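# Find the light check weight and place it on the red dish

## Task

Of the four check weights, one weighs less than the rest. Identify it, using the balance if needed (its pointer sits over white when the pans hold equal loads and leans toward whichever pan is lighter), and set that weight flat on the red dish. The other three must end up off the dish. Everything except the weights and the dish must stay upright, and the balance must remain on the piece of furniture where it started.

## Robot and tools

Robots: three identical i2rt Big YAM arms named arm1, arm2 and arm3. Each has six joints, a two-finger gripper and a wrist camera that sits on top of the hand looking toward the fingertips. Reach is about 1.0 m from the joint1 axis. Feet (base_link) in the scene frame, in metres: arm1 at x=-0.017 y=+1.211 z=+0.828, facing roughly -y. arm2 at x=+0.095 y=-0.011 z=+0.883, facing roughly +x. arm3 at x=-0.083 y=-1.202 z=+0.816, facing roughly +x. Each foot faces along its own +x. Room cameras room_a and room_b are fixed. Wrist cameras are arm1_cam_wrist, arm2_cam_wrist and arm3_cam_wrist.

Frame: a single shared scene frame with its origin on the floor and +z up. The hand point lies between the finger pads, about 1 cm behind the tips. The fingers point along the hand's +z axis and open and close along its y axis.

move: every argument other than cameras is named after a robot (arm1, arm2, arm3), and each one holds only that robot's part. A robot you omit gets no new command but may keep pushing toward its old target. Each part can contain:
- joints: absolute joint targets given by name, in radians: joint1_rad (-2.879 to 2.879, rotates the arm about its foot, positive is counter-clockwise seen from above), joint2_rad (0 to 3.141, shoulder), joint3_rad (0 to 3.019, elbow), joint4_rad (-1.692 to 1.57, hand pitch, positive raises the fingers), joint5_rad (-1.57 to 1.57, sideways swing, positive is to the arm's right), joint6_rad (-2.094 to 2.094, hand roll, positive is clockwise seen from behind). gripper_m is the absolute fingertip gap in metres, 0 to 0.093.
- target: one list of seven numbers [x, y, z, qw, qx, qy, qz]. It is an absolute hand pose in the scene frame, in metres plus a wxyz quaternion, and uses the same format as the printed hand line. The hand moves in a straight line toward it, starting from its current hand_target. When target is given, joints may contain only gripper_m; anything else gets the call refused.
- speed: the top speed of that path, 0.002 to 0.5 m/s, default 0.25. It is only valid together with target. Turning is capped at twice this value in rad/s.
- min_time_s: 0.1 to 8 s, the shortest duration allowed for that robot's joint motions.
cameras: a list drawn from arm1_cam_wrist, arm2_cam_wrist, arm3_cam_wrist, room_a, room_b and all. [] gives no images. If omitted, an action returns no images and an empty call returns all of them. An empty move call returns the full state plus the scene number. All motions in a call start at the same moment. Every hand path in one call finishes together, paced by the slowest, and a path lasts between 0.5 and 10 s. Paths do not steer around obstacles or other arms. Hands lag, drift and can overshoot the speed, particularly when the arm is nearly straight. Expect to end a centimetre or more off. An unknown key makes the call invalid, and an out-of-range value gets it refused. After a refusal, the later calls in the same reply are skipped.

wait: seconds, 0 to 10. Nothing new is commanded and the state is returned. It also accepts cameras.
zoom_image: camera (one name) and region [x0, y0, x1, y1] in pixels of that camera's newest image, with the origin at the top-left. The region may be at most 504 by 504.
finished_scene: scene, the current scene's number. It ends the scene and cannot be undone, so only call it once the goal is met and will hold without the robots.

Result lines: "move" names each robot that was sent a motion, followed by done or its worst status (for example time_out). joint_status and hand_status report how each motion ended. off_target means the joint stopped short and may still be pushing. time_out means the arm kept near-current targets and keeps pushing; send it its reported positions to relieve this. not_followed, "joint command not followed" or "pose unreachable" mean a self or inter-arm collision check held the targets back; the gripper part still runs. on_its_own lists uncommanded behaviour, and its "held at" values are targets, not readings. A robot listed under "as last shown" was not named in the call. hand_target is the pose at the joint targets currently held. Joint velocities are in rad/s (gripper in m/s). "within noise" means the arm is still. Joint torques are in N m, positive toward larger joint values, and include gravity. Torques 3 and 4 wrap at ±28. "pictures" gives the order of the images, which can be slightly older than the state.

Gripper: a reading of 0.000 to 0.003 when closed means it holds nothing. On a firm object the reading can sit up to about 0.005 below the object's width, or about 0.002 above it. For a full-force grip, command roughly 0.005 below the reading at first contact. To release, command well above the current reading.

Avoid: grippers closing on another arm's fingers, arms pressing hard on each other (this ends the scene), and hard impacts. Arms keep pushing on contact and can overheat. MOTOR HOT appears at 85 °C, and at 100 °C the arm goes limp for 30 to 60 s or more, reporting limit_stop_at_motor_heat, after which you resend the targets. Don't hold loads or stay stretched out longer than necessary. Don't drop weights from any height, release them while moving, or knock anything over, off the work area or onto the floor. Keep the balance where it stands. Loose objects may occasionally be nudged by outside disturbances. Camera calibration is given in OpenCV form, and the room cameras are most accurate near the centre of their image.

Each tool is called after "Request:" by a JSON object that holds its "method" and its "body", one argument or row to a line.

## Session

Request:
{"method": "move", "body": {

}}

Request:
{"method": "zoom_image", "body": {
  "camera": "room_a",
  "region": [280, 190, 380, 290]
}}

Request:
{"method": "zoom_image", "body": {
  "camera": "room_b",
  "region": [410, 210, 530, 310]
}}

Scene clock: 0.00 s.
Joint torques (N m): no reading
Heat: arm1: hottest joint2_rad 35 °C; arm2: hottest joint2_rad 29 °C; arm3: hottest joint2_rad 34 °C.
Joint velocities: within noise
arm1.joint_positions: joint1_rad=+0.776 joint2_rad=+0.602 joint3_rad=+1.507 joint4_rad=-1.261 joint5_rad=+0.098 joint6_rad=+0.607 gripper_m=+0.09396
arm1.joint_status: not commanded
arm1.hand: x=-0.1701 y=+1.0660 z=+1.4453 quat_wxyz=(-0.349, -0.815, -0.066, +0.458) (m; scene frame)
arm1.hand_target: x=-0.1672 y=+1.0692 z=+1.4585 quat_wxyz=(-0.357, -0.807, -0.065, +0.467) (m; scene frame)
arm1.hand_status: not commanded
arm2.joint_positions: joint1_rad=+0.021 joint2_rad=+0.603 joint3_rad=+1.379 joint4_rad=-1.633 joint5_rad=-0.031 joint6_rad=+0.148 gripper_m=+0.09396
arm2.joint_status: not commanded
arm2.hand: x=-0.0901 y=-0.0176 z=+1.3638 quat_wxyz=(+0.028, +0.934, -0.076, -0.347) (m; scene frame)
arm2.hand_target: x=-0.0886 y=-0.0177 z=+1.3731 quat_wxyz=(+0.029, +0.930, -0.075, -0.358) (m; scene frame)
arm2.hand_status: not commanded
arm3.joint_positions: joint1_rad=+0.525 joint2_rad=+0.628 joint3_rad=+1.422 joint4_rad=-1.611 joint5_rad=-0.278 joint6_rad=-0.485 gripper_m=+0.09396
arm3.joint_status: not commanded
arm3.hand: x=-0.2389 y=-1.3139 z=+1.3216 quat_wxyz=(+0.100, +0.819, +0.423, -0.375) (m; scene frame)
arm3.hand_target: x=-0.2372 y=-1.3133 z=+1.3293 quat_wxyz=(+0.099, +0.815, +0.422, -0.384) (m; scene frame)
arm3.hand_status: not commanded
pictures: arm1_cam_wrist, arm2_cam_wrist, arm3_cam_wrist, room_a, room_b
camera_calibration:
arm1_cam_wrist: T_world_to_cam=[[-0.426578, 0.750242, -0.505142, -0.142259], [0.876534, 0.205232, -0.435395, 0.562627], [-0.22298, -0.628504, -0.74516, 1.8366], [0, 0, 0, 1]] pos_world=[-0.144322, 1.14557, 1.54166]
arm2_cam_wrist: T_world_to_cam=[[0.114776, 0.987548, -0.107587, 0.175562], [0.988832, -0.123942, -0.0827592, 0.205023], [-0.0950631, -0.0968864, -0.990745, 1.46502], [0, 0, 0, 1]] pos_world=[-0.0836141, -0.00602373, 1.48732]
arm3_cam_wrist: T_world_to_cam=[[-0.763962, 0.629021, 0.143855, 0.455582], [0.608574, 0.776494, -0.163383, 1.38403], [-0.214474, -0.0372722, -0.976018, 1.31615], [0, 0, 0, 1]] pos_world=[-0.211956, -1.3122, 1.44517]

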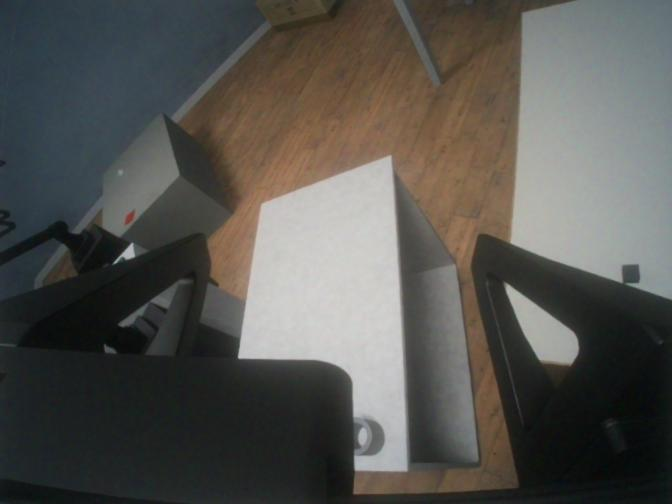

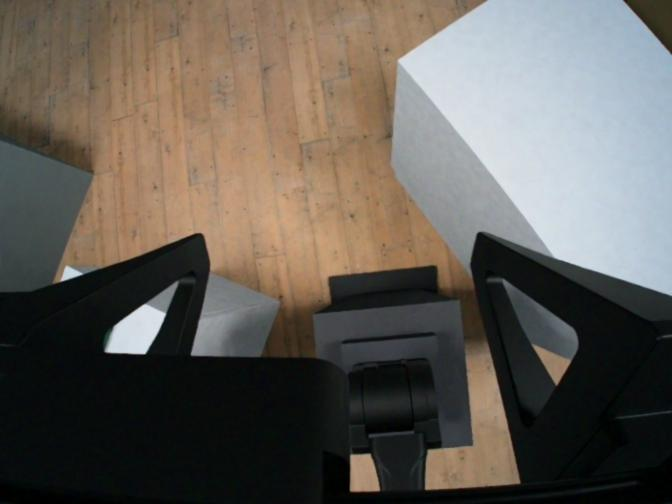

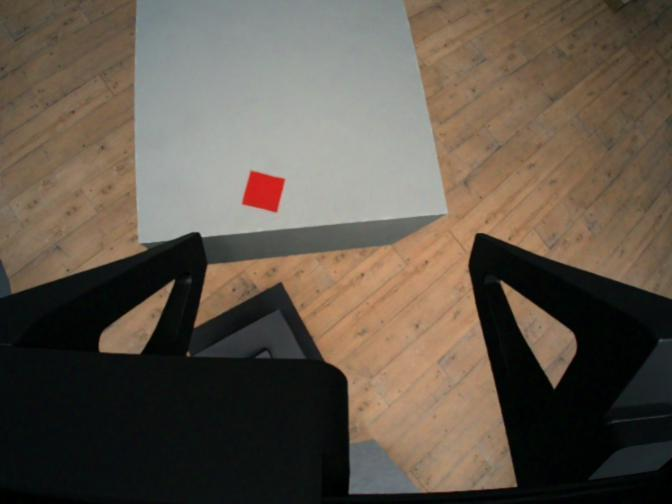

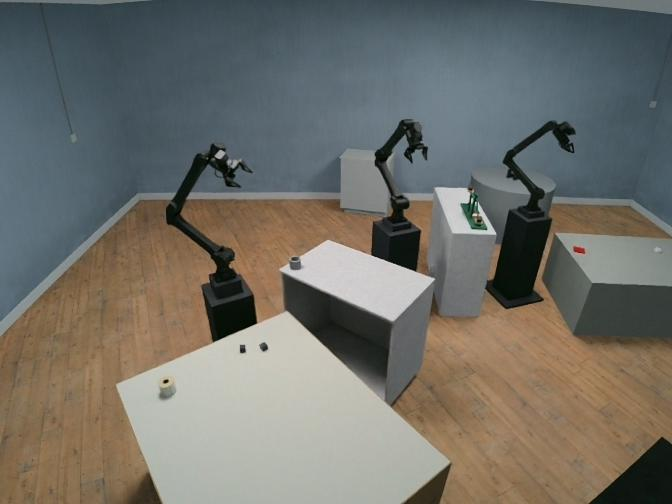

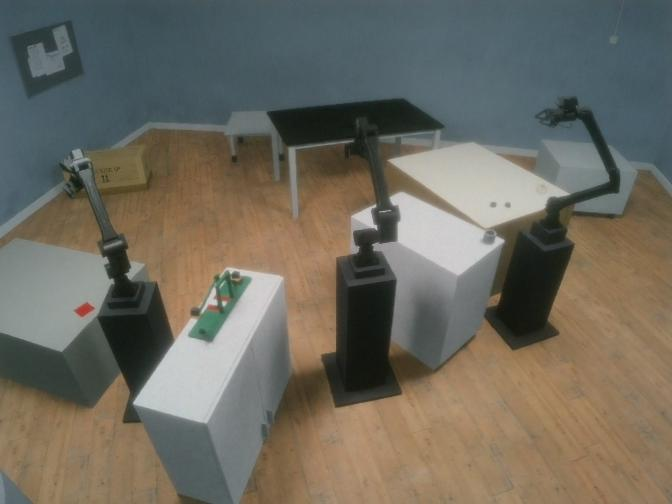

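Scaled by 5.040 from the camera's 672x504 image, which has a finer 960x720 frame.

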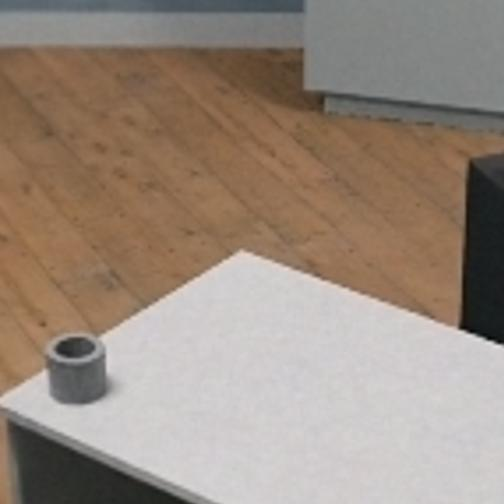

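Scaled by 4.200 from the camera's 672x504 image, which has a finer 960x720 frame.

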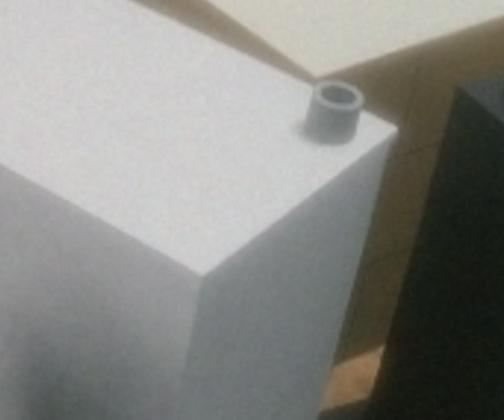

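Request:
{"method": "zoom_image", "body": {
  "camera": "room_b",
  "region": [180, 255, 260, 350]
}}

Request:
{"method": "zoom_image", "body": {
  "camera": "room_a",
  "region": [440, 175, 510, 245]
}}

Request:
{"method": "zoom_image", "body": {
  "camera": "room_a",
  "region": [200, 300, 320, 390]
}}

Request:
{"method": "zoom_image", "body": {
  "camera": "room_b",
  "region": [20, 260, 140, 350]
}}

Scaled by 5.305 from the camera's 672x504 image, which has a finer 960x720 frame.

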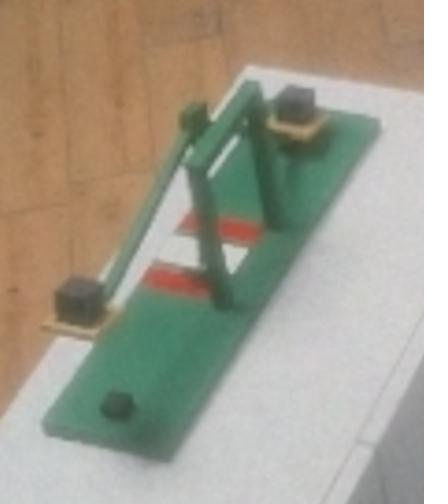

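Scaled by 7.200 from the camera's 672x504 image, which has a finer 960x720 frame.

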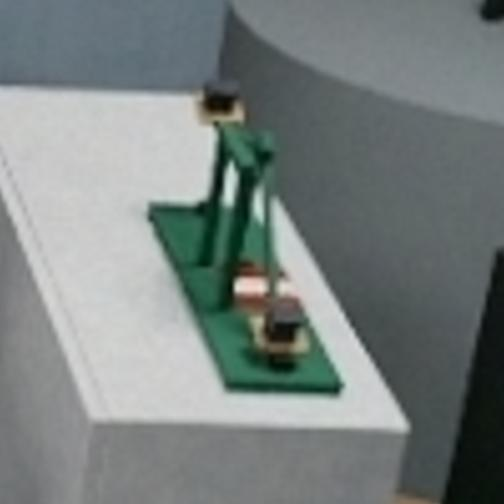

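Scaled by 4.200 from the camera's 672x504 image, which has a finer 960x720 frame.

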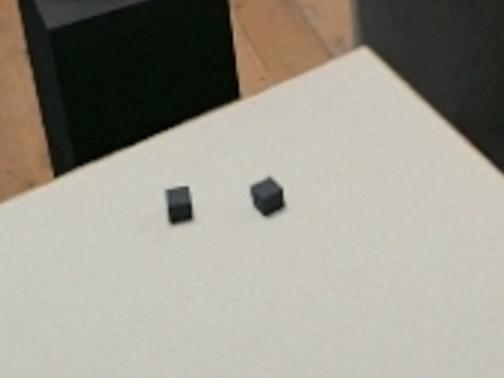

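Scaled by 4.200 from the camera's 672x504 image, which has a finer 960x720 frame.

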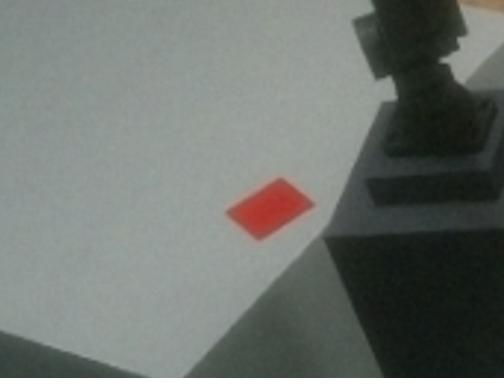

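Request:
{"method": "move", "body": {
  "arm3": {"joints":{"joint1_rad":-2.2,"joint2_rad":0.75,"joint3_rad":1.4,"joint4_rad":-1.4,"joint5_rad":0,"joint6_rad":0,"gripper_m":0.066}},
  "cameras": ["arm3_cam_wrist"]
}}

Request:
{"method": "zoom_image", "body": {
  "camera": "arm3_cam_wrist",
  "region": [200, 120, 500, 345]
}}

Scene clock: 3.97 s.
Joint torques (N m): arm1=[-0.09 3.08 9.88 2.04 0.1 -0.14] | arm2=[1.67 2.2 10.76 1.8 -0.02 0.06] | arm3=[-1.67 -2.43 7.94 2.15 0.08 0.04]
Heat: arm1: hottest joint2_rad 35 °C; arm2: hottest joint2_rad 29 °C; arm3: hottest joint2_rad 34 °C.
move: arm3 done
Joint velocities: within noise
arm1, arm2: as last shown
arm3.joint_positions: joint1_rad=-2.193 joint2_rad=+0.762 joint3_rad=+1.396 joint4_rad=-1.410 joint5_rad=-0.001 joint6_rad=-0.008 gripper_m=+0.06610
arm3.joint_status: all done
arm3.hand: x=+0.1207 y=-1.0086 z=+1.3091 quat_wxyz=(-0.356, +0.351, -0.853, -0.150) (m; scene frame)
arm3.hand_target: x=+0.1203 y=-1.0122 z=+1.3161 quat_wxyz=(-0.367, +0.343, -0.851, -0.154) (m; scene frame)
arm3.hand_status: not commanded
pictures: arm3_cam_wrist
camera_calibration:
arm3_cam_wrist: T_world_to_cam=[[0.700496, -0.71351, -0.0144633, -0.783492], [-0.704739, -0.688408, -0.171574, -0.382182], [0.112463, 0.13038, -0.985065, 1.53406], [0, 0, 0, 1]] pos_world=[0.106968, -1.02214, 1.43425]

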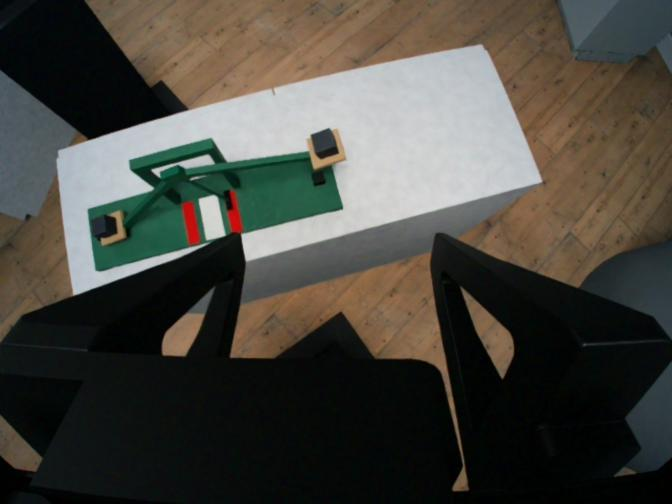

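Scaled by 1.680 from the camera's 672x504 image, which has a finer 960x720 frame.

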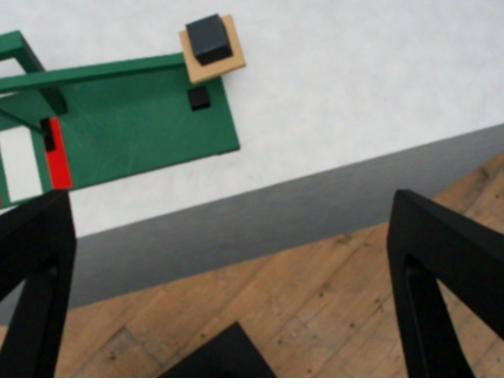

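Request:
{"method": "move", "body": {
  "arm3": {"target":[0.220,-0.862,1.035,0.292,-0.496,0.817,0.040],"speed":0.4},
  "cameras": ["arm3_cam_wrist"]
}}

Request:
{"method": "zoom_image", "body": {
  "camera": "arm3_cam_wrist",
  "region": [170, 130, 510, 385]
}}

Scene clock: 6.57 s.
Joint torques (N m): arm1=[-0.5 3.14 9.78 2.07 0.06 -0.18] | arm2=[1.49 2.14 10.73 1.8 -0.02 0.09] | arm3=[-0.5 -8.53 9.91 2.06 0.18 -0.1]
Heat: arm1: hottest joint2_rad 35 °C; arm2: hottest joint2_rad 29 °C; arm3: hottest joint2_rad 34 °C.
move: arm3 done
Joint velocities: within noise
arm1, arm2: as last shown
arm3.joint_positions: joint1_rad=-2.078 joint2_rad=+1.179 joint3_rad=+0.957 joint4_rad=-0.776 joint5_rad=+0.127 joint6_rad=-0.227 gripper_m=+0.06610
arm3.joint_status: not commanded
arm3.hand: x=+0.2165 y=-0.8697 z=+1.0302 quat_wxyz=(-0.284, +0.492, -0.822, -0.039) (m; scene frame)
arm3.hand_target: x=+0.2199 y=-0.8622 z=+1.0350 quat_wxyz=(-0.292, +0.496, -0.817, -0.040) (m; scene frame)
arm3.hand_status: done (0.010 m and 1.2 deg from the pose sent, 0.326 m and 22.5 deg at the start)
pictures: arm3_cam_wrist
camera_calibration:
arm3_cam_wrist: T_world_to_cam=[[0.827211, -0.5217, 0.208687, -0.846005], [-0.545121, -0.83518, 0.0729154, -0.680966], [0.136251, -0.174076, -0.97526, 0.950329], [0, 0, 0, 1]] pos_world=[0.199132, -0.844661, 1.15302]

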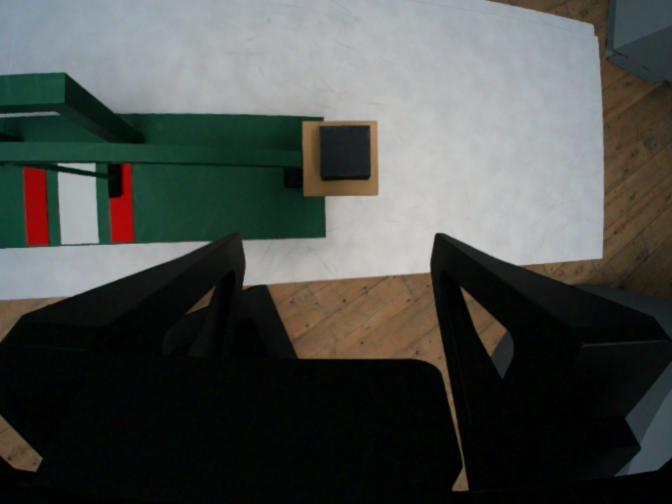

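Scaled by 1.482 from the camera's 672x504 image, which has a finer 960x720 frame.

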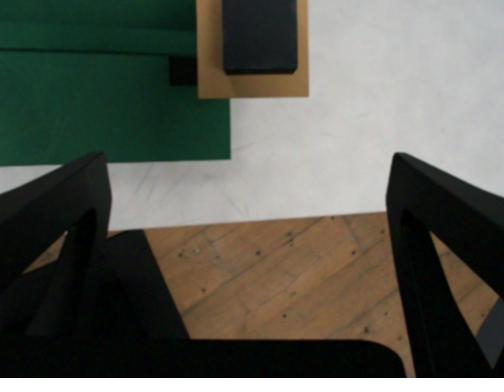

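Request:
{"method": "move", "body": {
  "arm3": {"target":[0.244,-0.848,0.984,0.296,-0.498,0.814,0.041],"speed":0.2},
  "cameras": ["arm3_cam_wrist"]
}}

Request:
{"method": "zoom_image", "body": {
  "camera": "arm3_cam_wrist",
  "region": [170, 130, 510, 385]
}}

Scene clock: 8.20 s.
Joint torques (N m): arm1=[-0.26 3.31 9.85 2.17 0.1 -0.13] | arm2=[1.38 2.32 10.76 1.78 -0.04 0.09] | arm3=[-1.61 -9.41 8.61 2.02 -0.04 -0.13]
Heat: arm1: hottest joint2_rad 35 °C; arm2: hottest joint2_rad 29 °C; arm3: hottest joint2_rad 34 °C.
move: arm3 done
Joint velocities: within noise
arm1, arm2: as last shown
arm3.joint_positions: joint1_rad=-2.094 joint2_rad=+1.284 joint3_rad=+0.920 joint4_rad=-0.604 joint5_rad=+0.116 joint6_rad=-0.258 gripper_m=+0.06610
arm3.joint_status: not commanded
arm3.hand: x=+0.2395 y=-0.8493 z=+0.9893 quat_wxyz=(-0.297, +0.496, -0.815, -0.042) (m; scene frame)
arm3.hand_target: x=+0.2439 y=-0.8481 z=+0.9841 quat_wxyz=(-0.296, +0.498, -0.814, -0.041) (m; scene frame)
arm3.hand_status: done (0.007 m and 0.3 deg from the pose sent, 0.058 m and 1.8 deg at the start)
pictures: arm3_cam_wrist
camera_calibration:
arm3_cam_wrist: T_world_to_cam=[[0.830395, -0.512109, 0.21952, -0.849221], [-0.533121, -0.844793, 0.0458924, -0.632639], [0.161947, -0.155139, -0.974528, 0.920053], [0, 0, 0, 1]] pos_world=[0.218915, -0.826606, 1.11207]

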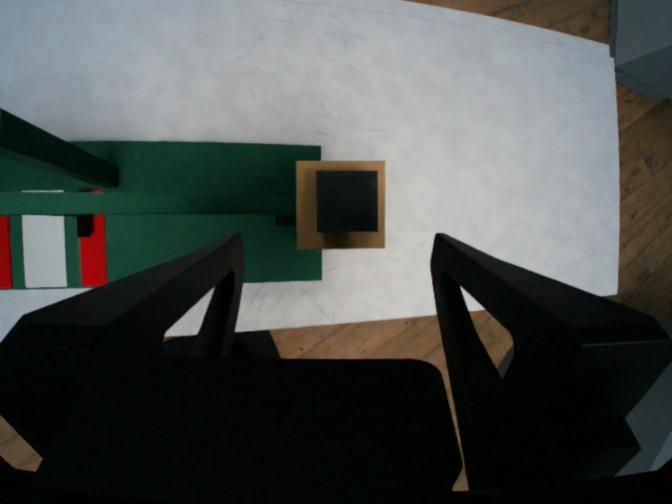

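Scaled by 1.482 from the camera's 672x504 image, which has a finer 960x720 frame.

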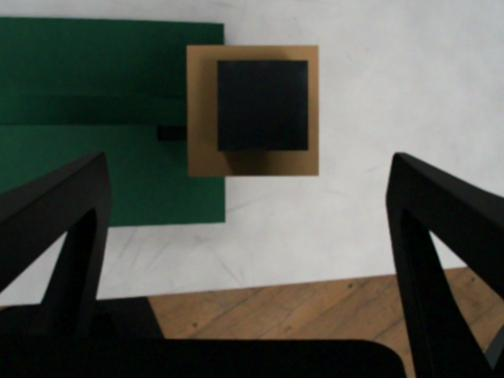

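Request:
{"method": "move", "body": {
  "arm3": {"target":[0.267,-0.832,0.945,0.296,-0.498,0.814,0.041],"speed":0.15},
  "cameras": ["arm3_cam_wrist"]
}}

Request:
{"method": "zoom_image", "body": {
  "camera": "arm3_cam_wrist",
  "region": [170, 130, 510, 385]
}}

Scene clock: 9.73 s.
Joint torques (N m): arm1=[-0.91 2.84 9.92 2 0.1 -0.14] | arm2=[1.55 2.2 10.71 1.8 -0.02 0.09] | arm3=[-1.61 -10.52 8.42 1.98 -0.06 -0.11]
Heat: arm1: hottest joint2_rad 35 °C; arm2: hottest joint3_rad 30 °C; arm3: hottest joint2_rad 34 °C.
move: arm3 done
Joint velocities: within noise
arm1, arm2: as last shown
arm3.joint_positions: joint1_rad=-2.112 joint2_rad=+1.399 joint3_rad=+0.920 joint4_rad=-0.485 joint5_rad=+0.105 joint6_rad=-0.273 gripper_m=+0.06610
arm3.joint_status: not commanded
arm3.hand: x=+0.2620 y=-0.8335 z=+0.9514 quat_wxyz=(-0.298, +0.496, -0.814, -0.042) (m; scene frame)
arm3.hand_target: x=+0.2668 y=-0.8323 z=+0.9450 quat_wxyz=(-0.296, +0.498, -0.814, -0.041) (m; scene frame)
arm3.hand_status: done (0.008 m and 0.3 deg from the pose sent, 0.055 m and 0.3 deg at the start)
pictures: arm3_cam_wrist
camera_calibration:
arm3_cam_wrist: T_world_to_cam=[[0.830339, -0.51214, 0.219659, -0.851623], [-0.533025, -0.844903, 0.04499, -0.604838], [0.16255, -0.154441, -0.974539, 0.882358], [0, 0, 0, 1]] pos_world=[0.241315, -0.810907, 1.07417]

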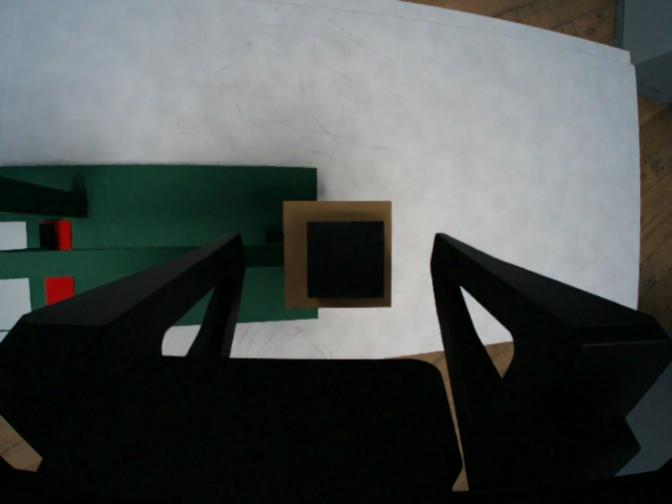

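Scaled by 1.482 from the camera's 672x504 image, which has a finer 960x720 frame.

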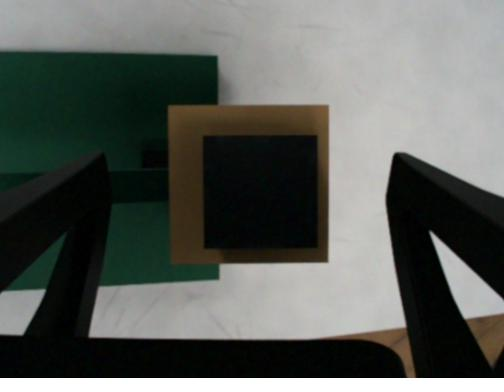

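Request:
{"method": "move", "body": {
  "arm3": {"target":[0.273,-0.8375,0.914,0.296,-0.498,0.814,0.041],"speed":0.1}
}}

Request:
{"method": "move", "body": {
  "arm3": {"joints":{"gripper_m":0.024}},
  "cameras": ["arm3_cam_wrist"]
}}

Scene clock: 11.17 s.
Joint torques (N m): arm1=[-0.44 3.08 9.99 2.13 0.08 -0.14] | arm2=[1.32 2.32 10.8 1.77 -0.03 0.08] | arm3=[-1.55 -10.7 7.62 2.06 -0.07 -0.12]
Heat: arm1: hottest joint2_rad 35 °C; arm2: hottest joint3_rad 30 °C; arm3: hottest joint2_rad 34 °C.
move: arm3 off_target
Joint velocities: within noise
arm1, arm2: as last shown
arm3.joint_positions: joint1_rad=-2.133 joint2_rad=+1.443 joint3_rad=+0.882 joint4_rad=-0.392 joint5_rad=+0.093 joint6_rad=-0.290 gripper_m=+0.06610
arm3.joint_status: not commanded
arm3.hand: x=+0.2701 y=-0.8365 z=+0.9249 quat_wxyz=(-0.302, +0.495, -0.813, -0.044) (m; scene frame)
arm3.hand_target: x=+0.2728 y=-0.8377 z=+0.9142 quat_wxyz=(-0.296, +0.498, -0.814, -0.041) (m; scene frame)
arm3.hand_status: off_target (0.011 m and 0.8 deg from the pose sent, 0.039 m and 0.3 deg at the start)
pictures: none

Scene clock: 11.80 s.
Joint torques (N m): arm1=[-0.15 2.73 9.96 2.17 0.07 -0.13] | arm2=[1.61 2.26 10.76 1.76 -0.04 0.08] | arm3=[-1.61 -10.7 7.61 2.02 -0.06 -0.11]
Heat: arm1: hottest joint2_rad 35 °C; arm2: hottest joint3_rad 30 °C; arm3: hottest joint2_rad 34 °C.
move: arm3 off_target
Joint velocities: within noise
arm1, arm2: as last shown
arm3.joint_positions: joint1_rad=-2.133 joint2_rad=+1.443 joint3_rad=+0.882 joint4_rad=-0.392 joint5_rad=+0.093 joint6_rad=-0.291 gripper_m=+0.02973
arm3.joint_status: gripper_m off_target (ended at +0.02976, target +0.02400)
arm3.hand: x=+0.2703 y=-0.8366 z=+0.9249 quat_wxyz=(-0.302, +0.496, -0.813, -0.044) (m; scene frame)
arm3.hand_target: x=+0.2728 y=-0.8377 z=+0.9142 quat_wxyz=(-0.296, +0.498, -0.814, -0.041) (m; scene frame)
arm3.hand_status: not commanded
pictures: arm3_cam_wrist
camera_calibration:
arm3_cam_wrist: T_world_to_cam=[[0.828904, -0.513617, 0.221622, -0.856974], [-0.53329, -0.845171, 0.0358801, -0.593647], [0.168879, -0.14793, -0.974472, 0.858342], [0, 0, 0, 1]] pos_world=[0.248807, -0.814916, 1.04765]

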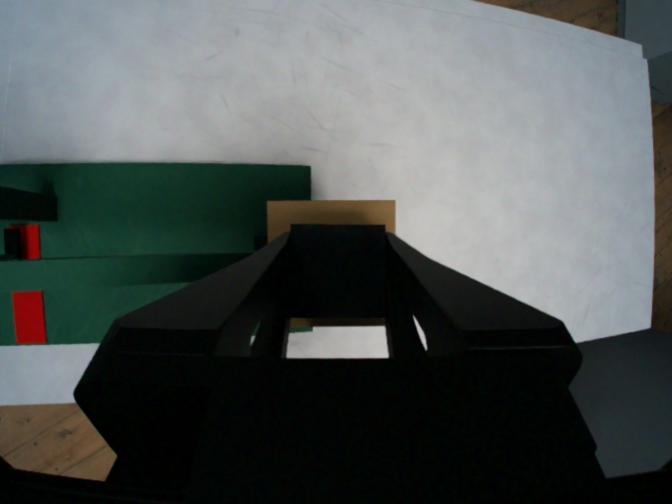

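Request:
{"method": "move", "body": {
  "arm3": {"target":[0.25,-0.86,1.08,0.296,-0.498,0.814,0.041],"speed":0.25}
}}

Request:
{"method": "move", "body": {
  "arm3": {"joints":{"joint1_rad":1.11,"joint2_rad":0.95,"joint3_rad":1.3,"joint4_rad":-1.35,"joint5_rad":0,"joint6_rad":0},"min_time_s":3},
  "cameras": ["arm3_cam_wrist"]
}}

Request:
{"method": "zoom_image", "body": {
  "camera": "arm3_cam_wrist",
  "region": [200, 100, 500, 325]
}}

Scene clock: 13.67 s.
Joint torques (N m): arm1=[-0.38 2.84 9.91 1.99 0.12 -0.15] | arm2=[1.26 2.14 10.7 1.74 -0.02 0.09] | arm3=[-0.73 -9.88 12.63 1.26 0.18 -0.04]
Heat: arm1: hottest joint2_rad 35 °C; arm2: hottest joint3_rad 31 °C; arm3: hottest joint2_rad 34 °C.
move: arm3 off_target
Joint velocities: within noise
arm1, arm2: as last shown
arm3.joint_positions: joint1_rad=-2.133 joint2_rad=+1.216 joint3_rad=+1.060 joint4_rad=-0.853 joint5_rad=+0.092 joint6_rad=-0.291 gripper_m=+0.02973
arm3.joint_status: not commanded
arm3.hand: x=+0.2415 y=-0.8704 z=+1.0558 quat_wxyz=(-0.276, +0.501, -0.819, -0.037) (m; scene frame)
arm3.hand_target: x=+0.2492 y=-0.8608 z=+1.0800 quat_wxyz=(-0.296, +0.498, -0.814, -0.041) (m; scene frame)
arm3.hand_status: off_target (0.028 m and 2.4 deg from the pose sent, 0.158 m and 0.8 deg at the start)
pictures: none

Scene clock: 17.23 s.
Joint torques (N m): arm1=[-0.26 3.08 9.88 2.13 0.1 -0.12] | arm2=[1.67 2.43 10.74 1.77 -0.04 0.08] | arm3=[-0.73 -6.48 12.46 1.17 -0.02 0.02]
Heat: arm1: hottest joint3_rad 36 °C; arm2: hottest joint3_rad 31 °C; arm3: hottest joint2_rad 35 °C.
move: arm3 done
Joint velocities: within noise
arm1.joint_positions: joint1_rad=+0.776 joint2_rad=+0.602 joint3_rad=+1.507 joint4_rad=-1.261 joint5_rad=+0.098 joint6_rad=+0.607 gripper_m=+0.09396
arm1.joint_status: not commanded
arm1.hand: x=-0.1701 y=+1.0660 z=+1.4453 quat_wxyz=(-0.349, -0.815, -0.066, +0.458) (m; scene frame)
arm1.hand_target: x=-0.1672 y=+1.0692 z=+1.4585 quat_wxyz=(-0.357, -0.807, -0.065, +0.467) (m; scene frame)
arm1.hand_status: not commanded
arm2.joint_positions: joint1_rad=+0.021 joint2_rad=+0.603 joint3_rad=+1.379 joint4_rad=-1.633 joint5_rad=-0.031 joint6_rad=+0.148 gripper_m=+0.09396
arm2.joint_status: not commanded
arm2.hand: x=-0.0901 y=-0.0176 z=+1.3638 quat_wxyz=(+0.028, +0.934, -0.076, -0.347) (m; scene frame)
arm2.hand_target: x=-0.0886 y=-0.0177 z=+1.3731 quat_wxyz=(+0.029, +0.930, -0.075, -0.358) (m; scene frame)
arm2.hand_status: not commanded
arm3.joint_positions: joint1_rad=+1.103 joint2_rad=+0.962 joint3_rad=+1.247 joint4_rad=-1.344 joint5_rad=+0.002 joint6_rad=-0.009 gripper_m=+0.02973
arm3.joint_status: all done
arm3.hand: x=-0.2888 y=-1.4832 z=+1.1878 quat_wxyz=(+0.107, +0.862, +0.439, -0.230) (m; scene frame)
arm3.hand_target: x=-0.2865 y=-1.4855 z=+1.2169 quat_wxyz=(+0.123, +0.855, +0.435, -0.254) (m; scene frame)
arm3.hand_status: not commanded
pictures: arm3_cam_wrist
camera_calibration:
arm3_cam_wrist: T_world_to_cam=[[-0.800717, 0.598955, 0.0102172, 0.646768], [0.596413, 0.79549, 0.107182, 1.22724], [0.0560693, 0.0919159, -0.994187, 1.45993], [0, 0, 0, 1]] pos_world=[-0.29592, -1.49783, 1.3133]

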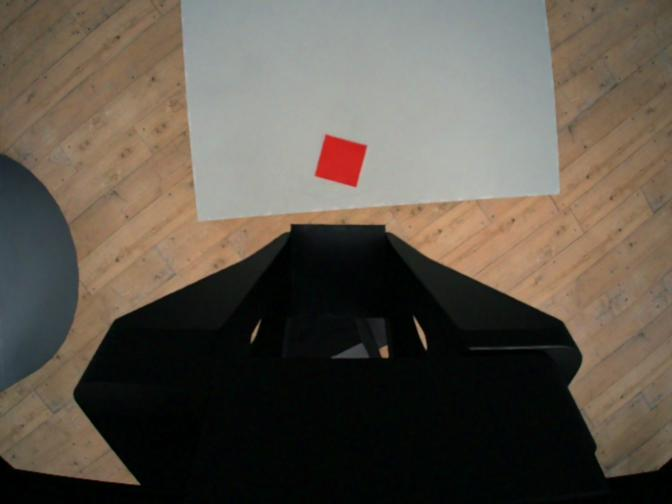

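Scaled by 1.680 from the camera's 672x504 image, which has a finer 960x720 frame.

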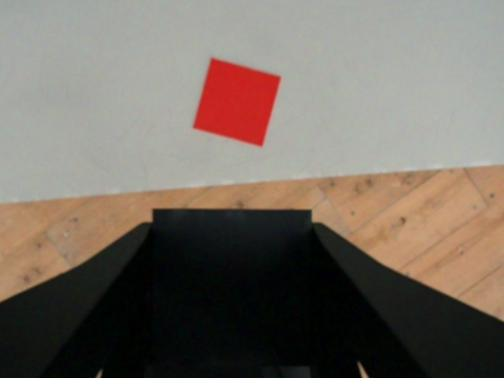

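Request:
{"method": "move", "body": {
  "arm3": {"target":[-0.365,-1.57,0.63,0.129,0.857,0.427,-0.258],"speed":0.35},
  "cameras": ["arm3_cam_wrist"]
}}

Request:
{"method": "zoom_image", "body": {
  "camera": "arm3_cam_wrist",
  "region": [200, 120, 500, 345]
}}

Scene clock: 20.47 s.
Joint torques (N m): arm1=[0.21 2.9 10 2.17 0.1 -0.18] | arm2=[1.49 2.2 10.76 1.8 -0.03 0.07] | arm3=[-2.02 -13.16 2.93 2.09 -0.09 0.03]
Heat: arm1: hottest joint3_rad 36 °C; arm2: hottest joint3_rad 32 °C; arm3: hottest joint2_rad 35 °C.
move: arm3 done
Joint velocities: within noise
arm1, arm2: as last shown
arm3.joint_positions: joint1_rad=+1.097 joint2_rad=+2.159 joint3_rad=+0.681 joint4_rad=+0.486 joint5_rad=-0.010 joint6_rad=-0.008 gripper_m=+0.02973
arm3.joint_status: not commanded
arm3.hand: x=-0.3600 y=-1.5683 z=+0.6364 quat_wxyz=(+0.126, +0.854, +0.434, -0.256) (m; scene frame)
arm3.hand_target: x=-0.3649 y=-1.5697 z=+0.6302 quat_wxyz=(+0.129, +0.857, +0.427, -0.258) (m; scene frame)
arm3.hand_status: done (0.008 m and 0.9 deg from the pose sent, 0.570 m and 4.3 deg at the start)
pictures: arm3_cam_wrist
camera_calibration:
arm3_cam_wrist: T_world_to_cam=[[-0.800882, 0.598823, -0.000415079, 0.652868], [0.598315, 0.800231, 0.0406222, 1.44703], [0.0246576, 0.0322852, -0.999174, 0.821893], [0, 0, 0, 1]] pos_world=[-0.363175, -1.57544, 0.762704]

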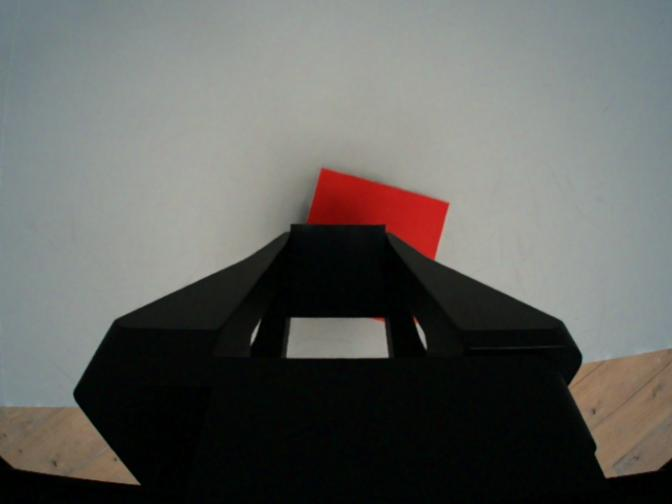

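Scaled by 1.680 from the camera's 672x504 image, which has a finer 960x720 frame.

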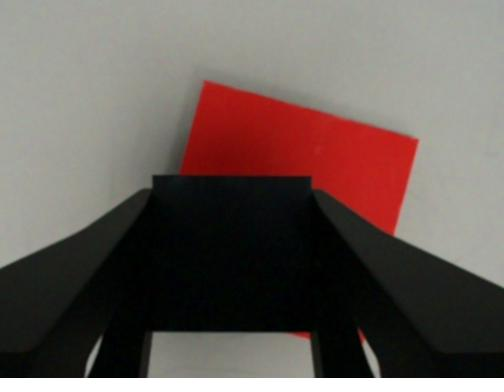

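Request:
{"method": "move", "body": {
  "arm3": {"target":[-0.385,-1.565,0.551,0.129,0.857,0.427,-0.258],"speed":0.15},
  "cameras": ["arm3_cam_wrist","room_b"]
}}

Request:
{"method": "zoom_image", "body": {
  "camera": "room_b",
  "region": [50, 275, 130, 335]
}}

Scene clock: 22.27 s.
Joint torques (N m): arm1=[-0.44 2.67 9.92 2.13 0.11 -0.14] | arm2=[1.55 2.37 10.77 1.78 -0.01 0.1] | arm3=[-1.9 -14.74 1.61 2.09 -0.11 -0.11]
Heat: arm1: hottest joint3_rad 37 °C; arm2: hottest joint3_rad 32 °C; arm3: hottest joint2_rad 35 °C.
move: arm3 done
Joint velocities: within noise
arm1, arm2: as last shown
arm3.joint_positions: joint1_rad=+1.048 joint2_rad=+2.420 joint3_rad=+0.808 joint4_rad=+0.619 joint5_rad=-0.037 joint6_rad=-0.030 gripper_m=+0.02973
arm3.joint_status: not commanded
arm3.hand: x=-0.3822 y=-1.5655 z=+0.5571 quat_wxyz=(+0.128, +0.859, +0.426, -0.255) (m; scene frame)
arm3.hand_target: x=-0.3849 y=-1.5648 z=+0.5511 quat_wxyz=(+0.129, +0.857, +0.427, -0.258) (m; scene frame)
arm3.hand_status: done (0.007 m and 0.4 deg from the pose sent, 0.089 m and 0.9 deg at the start)
pictures: arm3_cam_wrist, room_b
camera_calibration:
arm3_cam_wrist: T_world_to_cam=[[-0.791164, 0.611518, -0.0102544, 0.662464], [0.610719, 0.790811, 0.040494, 1.45139], [0.0328721, 0.0257748, -0.999127, 0.73603], [0, 0, 0, 1]] pos_world=[-0.38647, -1.57186, 0.683408]

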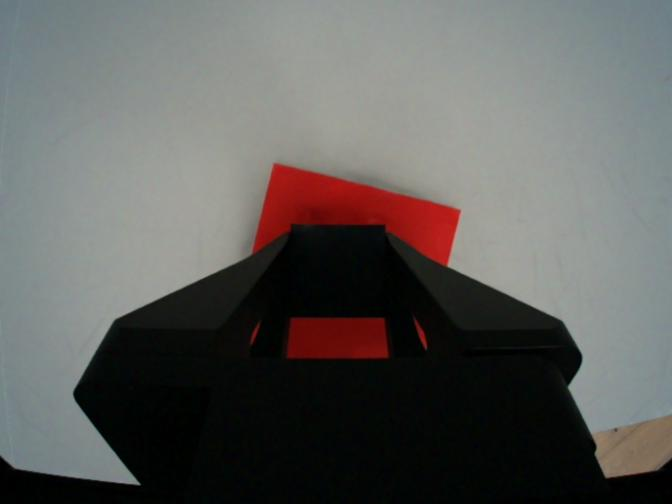

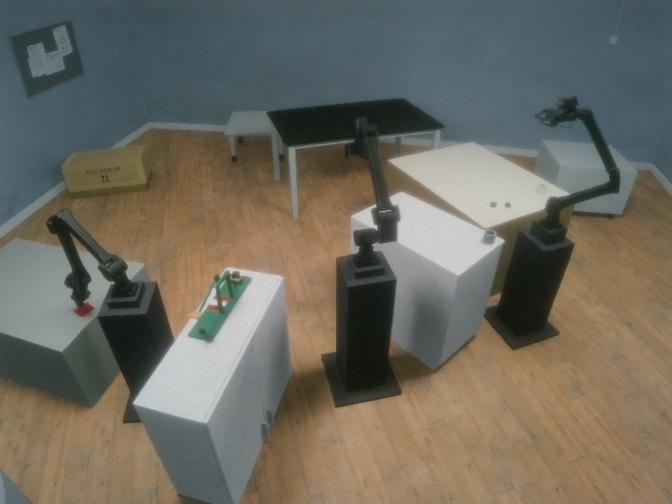

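Scaled by 6.300 from the camera's 672x504 image, which has a finer 960x720 frame.

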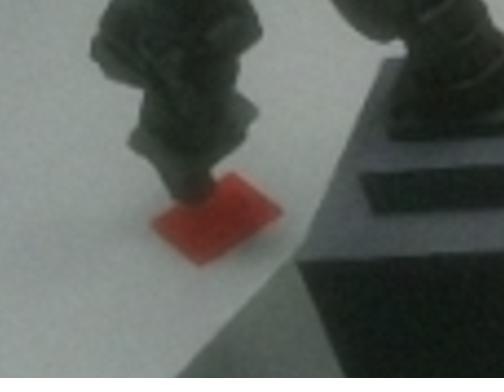

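Request:
{"method": "move", "body": {
  "arm3": {"target":[-0.385,-1.565,0.534,0.129,0.857,0.427,-0.258],"speed":0.06}
}}

Request:
{"method": "move", "body": {
  "arm3": {"target":[-0.385,-1.565,0.527,0.129,0.857,0.427,-0.258],"speed":0.03}
}}

Request:
{"method": "move", "body": {
  "arm3": {"target":[-0.385,-1.565,0.521,0.129,0.857,0.427,-0.258],"speed":0.03},
  "cameras": ["arm3_cam_wrist"]
}}

Scene clock: 23.53 s.
Joint torques (N m): arm1=[-0.03 3.14 9.98 2.15 0.09 -0.12] | arm2=[1.38 2.14 10.74 1.8 -0.03 0.09] | arm3=[-1.9 -14.68 1.62 2.09 -0.1 -0.13]
Heat: arm1: hottest joint3_rad 37 °C; arm2: hottest joint3_rad 32 °C; arm3: hottest joint2_rad 35 °C.
move: arm3 done
Joint velocities: within noise
arm1, arm2: as last shown
arm3.joint_positions: joint1_rad=+1.048 joint2_rad=+2.468 joint3_rad=+0.835 joint4_rad=+0.643 joint5_rad=-0.037 joint6_rad=-0.030 gripper_m=+0.02973
arm3.joint_status: not commanded
arm3.hand: x=-0.3836 y=-1.5670 z=+0.5420 quat_wxyz=(+0.129, +0.858, +0.426, -0.257) (m; scene frame)
arm3.hand_target: x=-0.3849 y=-1.5649 z=+0.5342 quat_wxyz=(+0.129, +0.857, +0.427, -0.258) (m; scene frame)
arm3.hand_status: done (0.008 m and 0.2 deg from the pose sent, 0.023 m and 0.4 deg at the start)
pictures: none

Scene clock: 24.50 s.
Joint torques (N m): arm1=[-0.21 3.43 9.83 2.07 0.09 -0.14] | arm2=[1.61 2.32 10.77 1.77 -0.04 0.08] | arm3=[-1.79 -14.51 1.33 2.11 -0.09 -0.12]
Heat: arm1: hottest joint3_rad 37 °C; arm2: hottest joint3_rad 33 °C; arm3: hottest joint2_rad 35 °C.
move: arm3 done
Joint velocities: within noise
arm1, arm2: as last shown
arm3.joint_positions: joint1_rad=+1.048 joint2_rad=+2.487 joint3_rad=+0.846 joint4_rad=+0.653 joint5_rad=-0.037 joint6_rad=-0.030 gripper_m=+0.02973
arm3.joint_status: not commanded
arm3.hand: x=-0.3841 y=-1.5674 z=+0.5359 quat_wxyz=(+0.129, +0.858, +0.426, -0.257) (m; scene frame)
arm3.hand_target: x=-0.3848 y=-1.5648 z=+0.5272 quat_wxyz=(+0.129, +0.857, +0.427, -0.258) (m; scene frame)
arm3.hand_status: done (0.009 m and 0.2 deg from the pose sent, 0.015 m and 0.2 deg at the start)
pictures: none

Scene clock: 25.47 s.
Joint torques (N m): arm1=[-0.79 2.67 9.78 2.09 0.09 -0.14] | arm2=[1.67 2.26 10.8 1.76 -0.02 0.09] | arm3=[-1.85 -14.51 1.36 2.14 -0.09 -0.12]
Heat: arm1: hottest joint3_rad 37 °C; arm2: hottest joint3_rad 33 °C; arm3: hottest joint2_rad 35 °C.
move: arm3 done
Joint velocities: within noise
arm1, arm2: as last shown
arm3.joint_positions: joint1_rad=+1.048 joint2_rad=+2.504 joint3_rad=+0.856 joint4_rad=+0.661 joint5_rad=-0.037 joint6_rad=-0.030 gripper_m=+0.02973
arm3.joint_status: not commanded
arm3.hand: x=-0.3845 y=-1.5678 z=+0.5306 quat_wxyz=(+0.130, +0.858, +0.425, -0.258) (m; scene frame)
arm3.hand_target: x=-0.3849 y=-1.5649 z=+0.5213 quat_wxyz=(+0.129, +0.857, +0.427, -0.258) (m; scene frame)
arm3.hand_status: done (0.010 m and 0.2 deg from the pose sent, 0.015 m and 0.2 deg at the start)
pictures: arm3_cam_wrist
camera_calibration:
arm3_cam_wrist: T_world_to_cam=[[-0.791241, 0.611423, -0.00999063, 0.661397], [0.610832, 0.791031, 0.0339716, 1.45949], [0.0286739, 0.0207771, -0.999373, 0.700411], [0, 0, 0, 1]] pos_world=[-0.388264, -1.57345, 0.656998]

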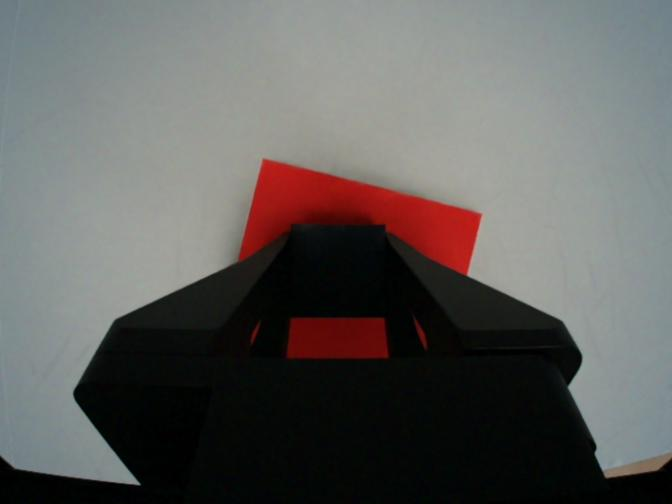

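Request:
{"method": "move", "body": {
  "arm3": {"target":[-0.385,-1.565,0.516,0.129,0.857,0.427,-0.258],"speed":0.03}
}}

Request:
{"method": "move", "body": {
  "arm3": {"target":[-0.385,-1.565,0.511,0.129,0.857,0.427,-0.258],"speed":0.03},
  "cameras": ["arm3_cam_wrist"]
}}

Scene clock: 26.60 s.
Joint torques (N m): arm1=[-0.26 2.9 9.88 2.22 0.09 -0.13] | arm2=[1.32 2.37 10.73 1.73 -0.03 0.08] | arm3=[-1.73 -14.1 1.46 2 -0.08 -0.12]
Heat: arm1: hottest joint3_rad 37 °C; arm2: hottest joint3_rad 33 °C; arm3: hottest joint2_rad 35 °C.
move: arm3 off_target
Joint velocities: within noise
arm1, arm2: as last shown
arm3.joint_positions: joint1_rad=+1.048 joint2_rad=+2.509 joint3_rad=+0.863 joint4_rad=+0.671 joint5_rad=-0.037 joint6_rad=-0.030 gripper_m=+0.02973
arm3.joint_status: not commanded
arm3.hand: x=-0.3870 y=-1.5709 z=+0.5305 quat_wxyz=(+0.132, +0.856, +0.425, -0.263) (m; scene frame)
arm3.hand_target: x=-0.3847 y=-1.5647 z=+0.5165 quat_wxyz=(+0.129, +0.857, +0.427, -0.258) (m; scene frame)
arm3.hand_status: off_target (0.016 m and 0.7 deg from the pose sent, 0.015 m and 0.2 deg at the start)
pictures: none

Scene clock: 27.57 s.
Joint torques (N m): arm1=[-0.5 3.08 9.94 2.06 0.06 -0.15] | arm2=[1.44 2.32 10.71 1.83 -0.04 0.08] | arm3=[-1.79 -13.39 1.61 1.89 -0.03 -0.12]
Heat: arm1: hottest joint3_rad 37 °C; arm2: hottest joint3_rad 33 °C; arm3: hottest joint2_rad 35 °C.
move: arm3 off_target
Joint velocities: within noise
arm1, arm2: as last shown
arm3.joint_positions: joint1_rad=+1.048 joint2_rad=+2.513 joint3_rad=+0.869 joint4_rad=+0.681 joint5_rad=-0.038 joint6_rad=-0.030 gripper_m=+0.02973
arm3.joint_status: not commanded
arm3.hand: x=-0.3892 y=-1.5738 z=+0.5305 quat_wxyz=(+0.135, +0.854, +0.424, -0.268) (m; scene frame)
arm3.hand_target: x=-0.3845 y=-1.5645 z=+0.5119 quat_wxyz=(+0.129, +0.857, +0.427, -0.258) (m; scene frame)
arm3.hand_status: off_target (0.022 m and 1.4 deg from the pose sent, 0.021 m and 0.7 deg at the start)
pictures: arm3_cam_wrist
camera_calibration:
arm3_cam_wrist: T_world_to_cam=[[-0.791936, 0.610521, -0.0100963, 0.659718], [0.61043, 0.791997, 0.0107879, 1.4809], [0.0145825, 0.00238028, -0.999891, 0.666349], [0, 0, 0, 1]] pos_world=[-0.391246, -1.57722, 0.656961]

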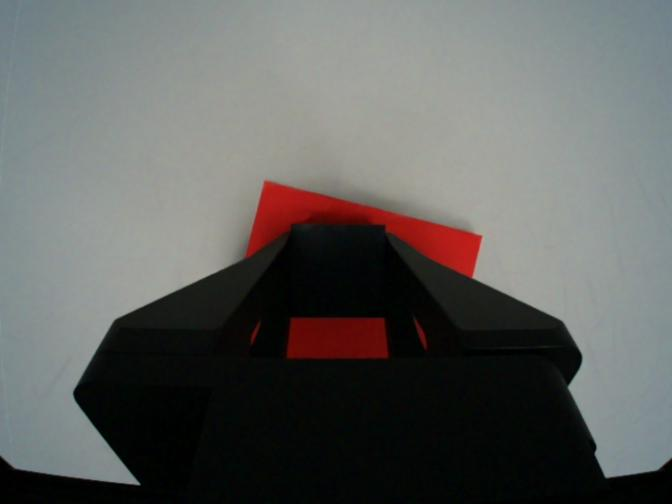

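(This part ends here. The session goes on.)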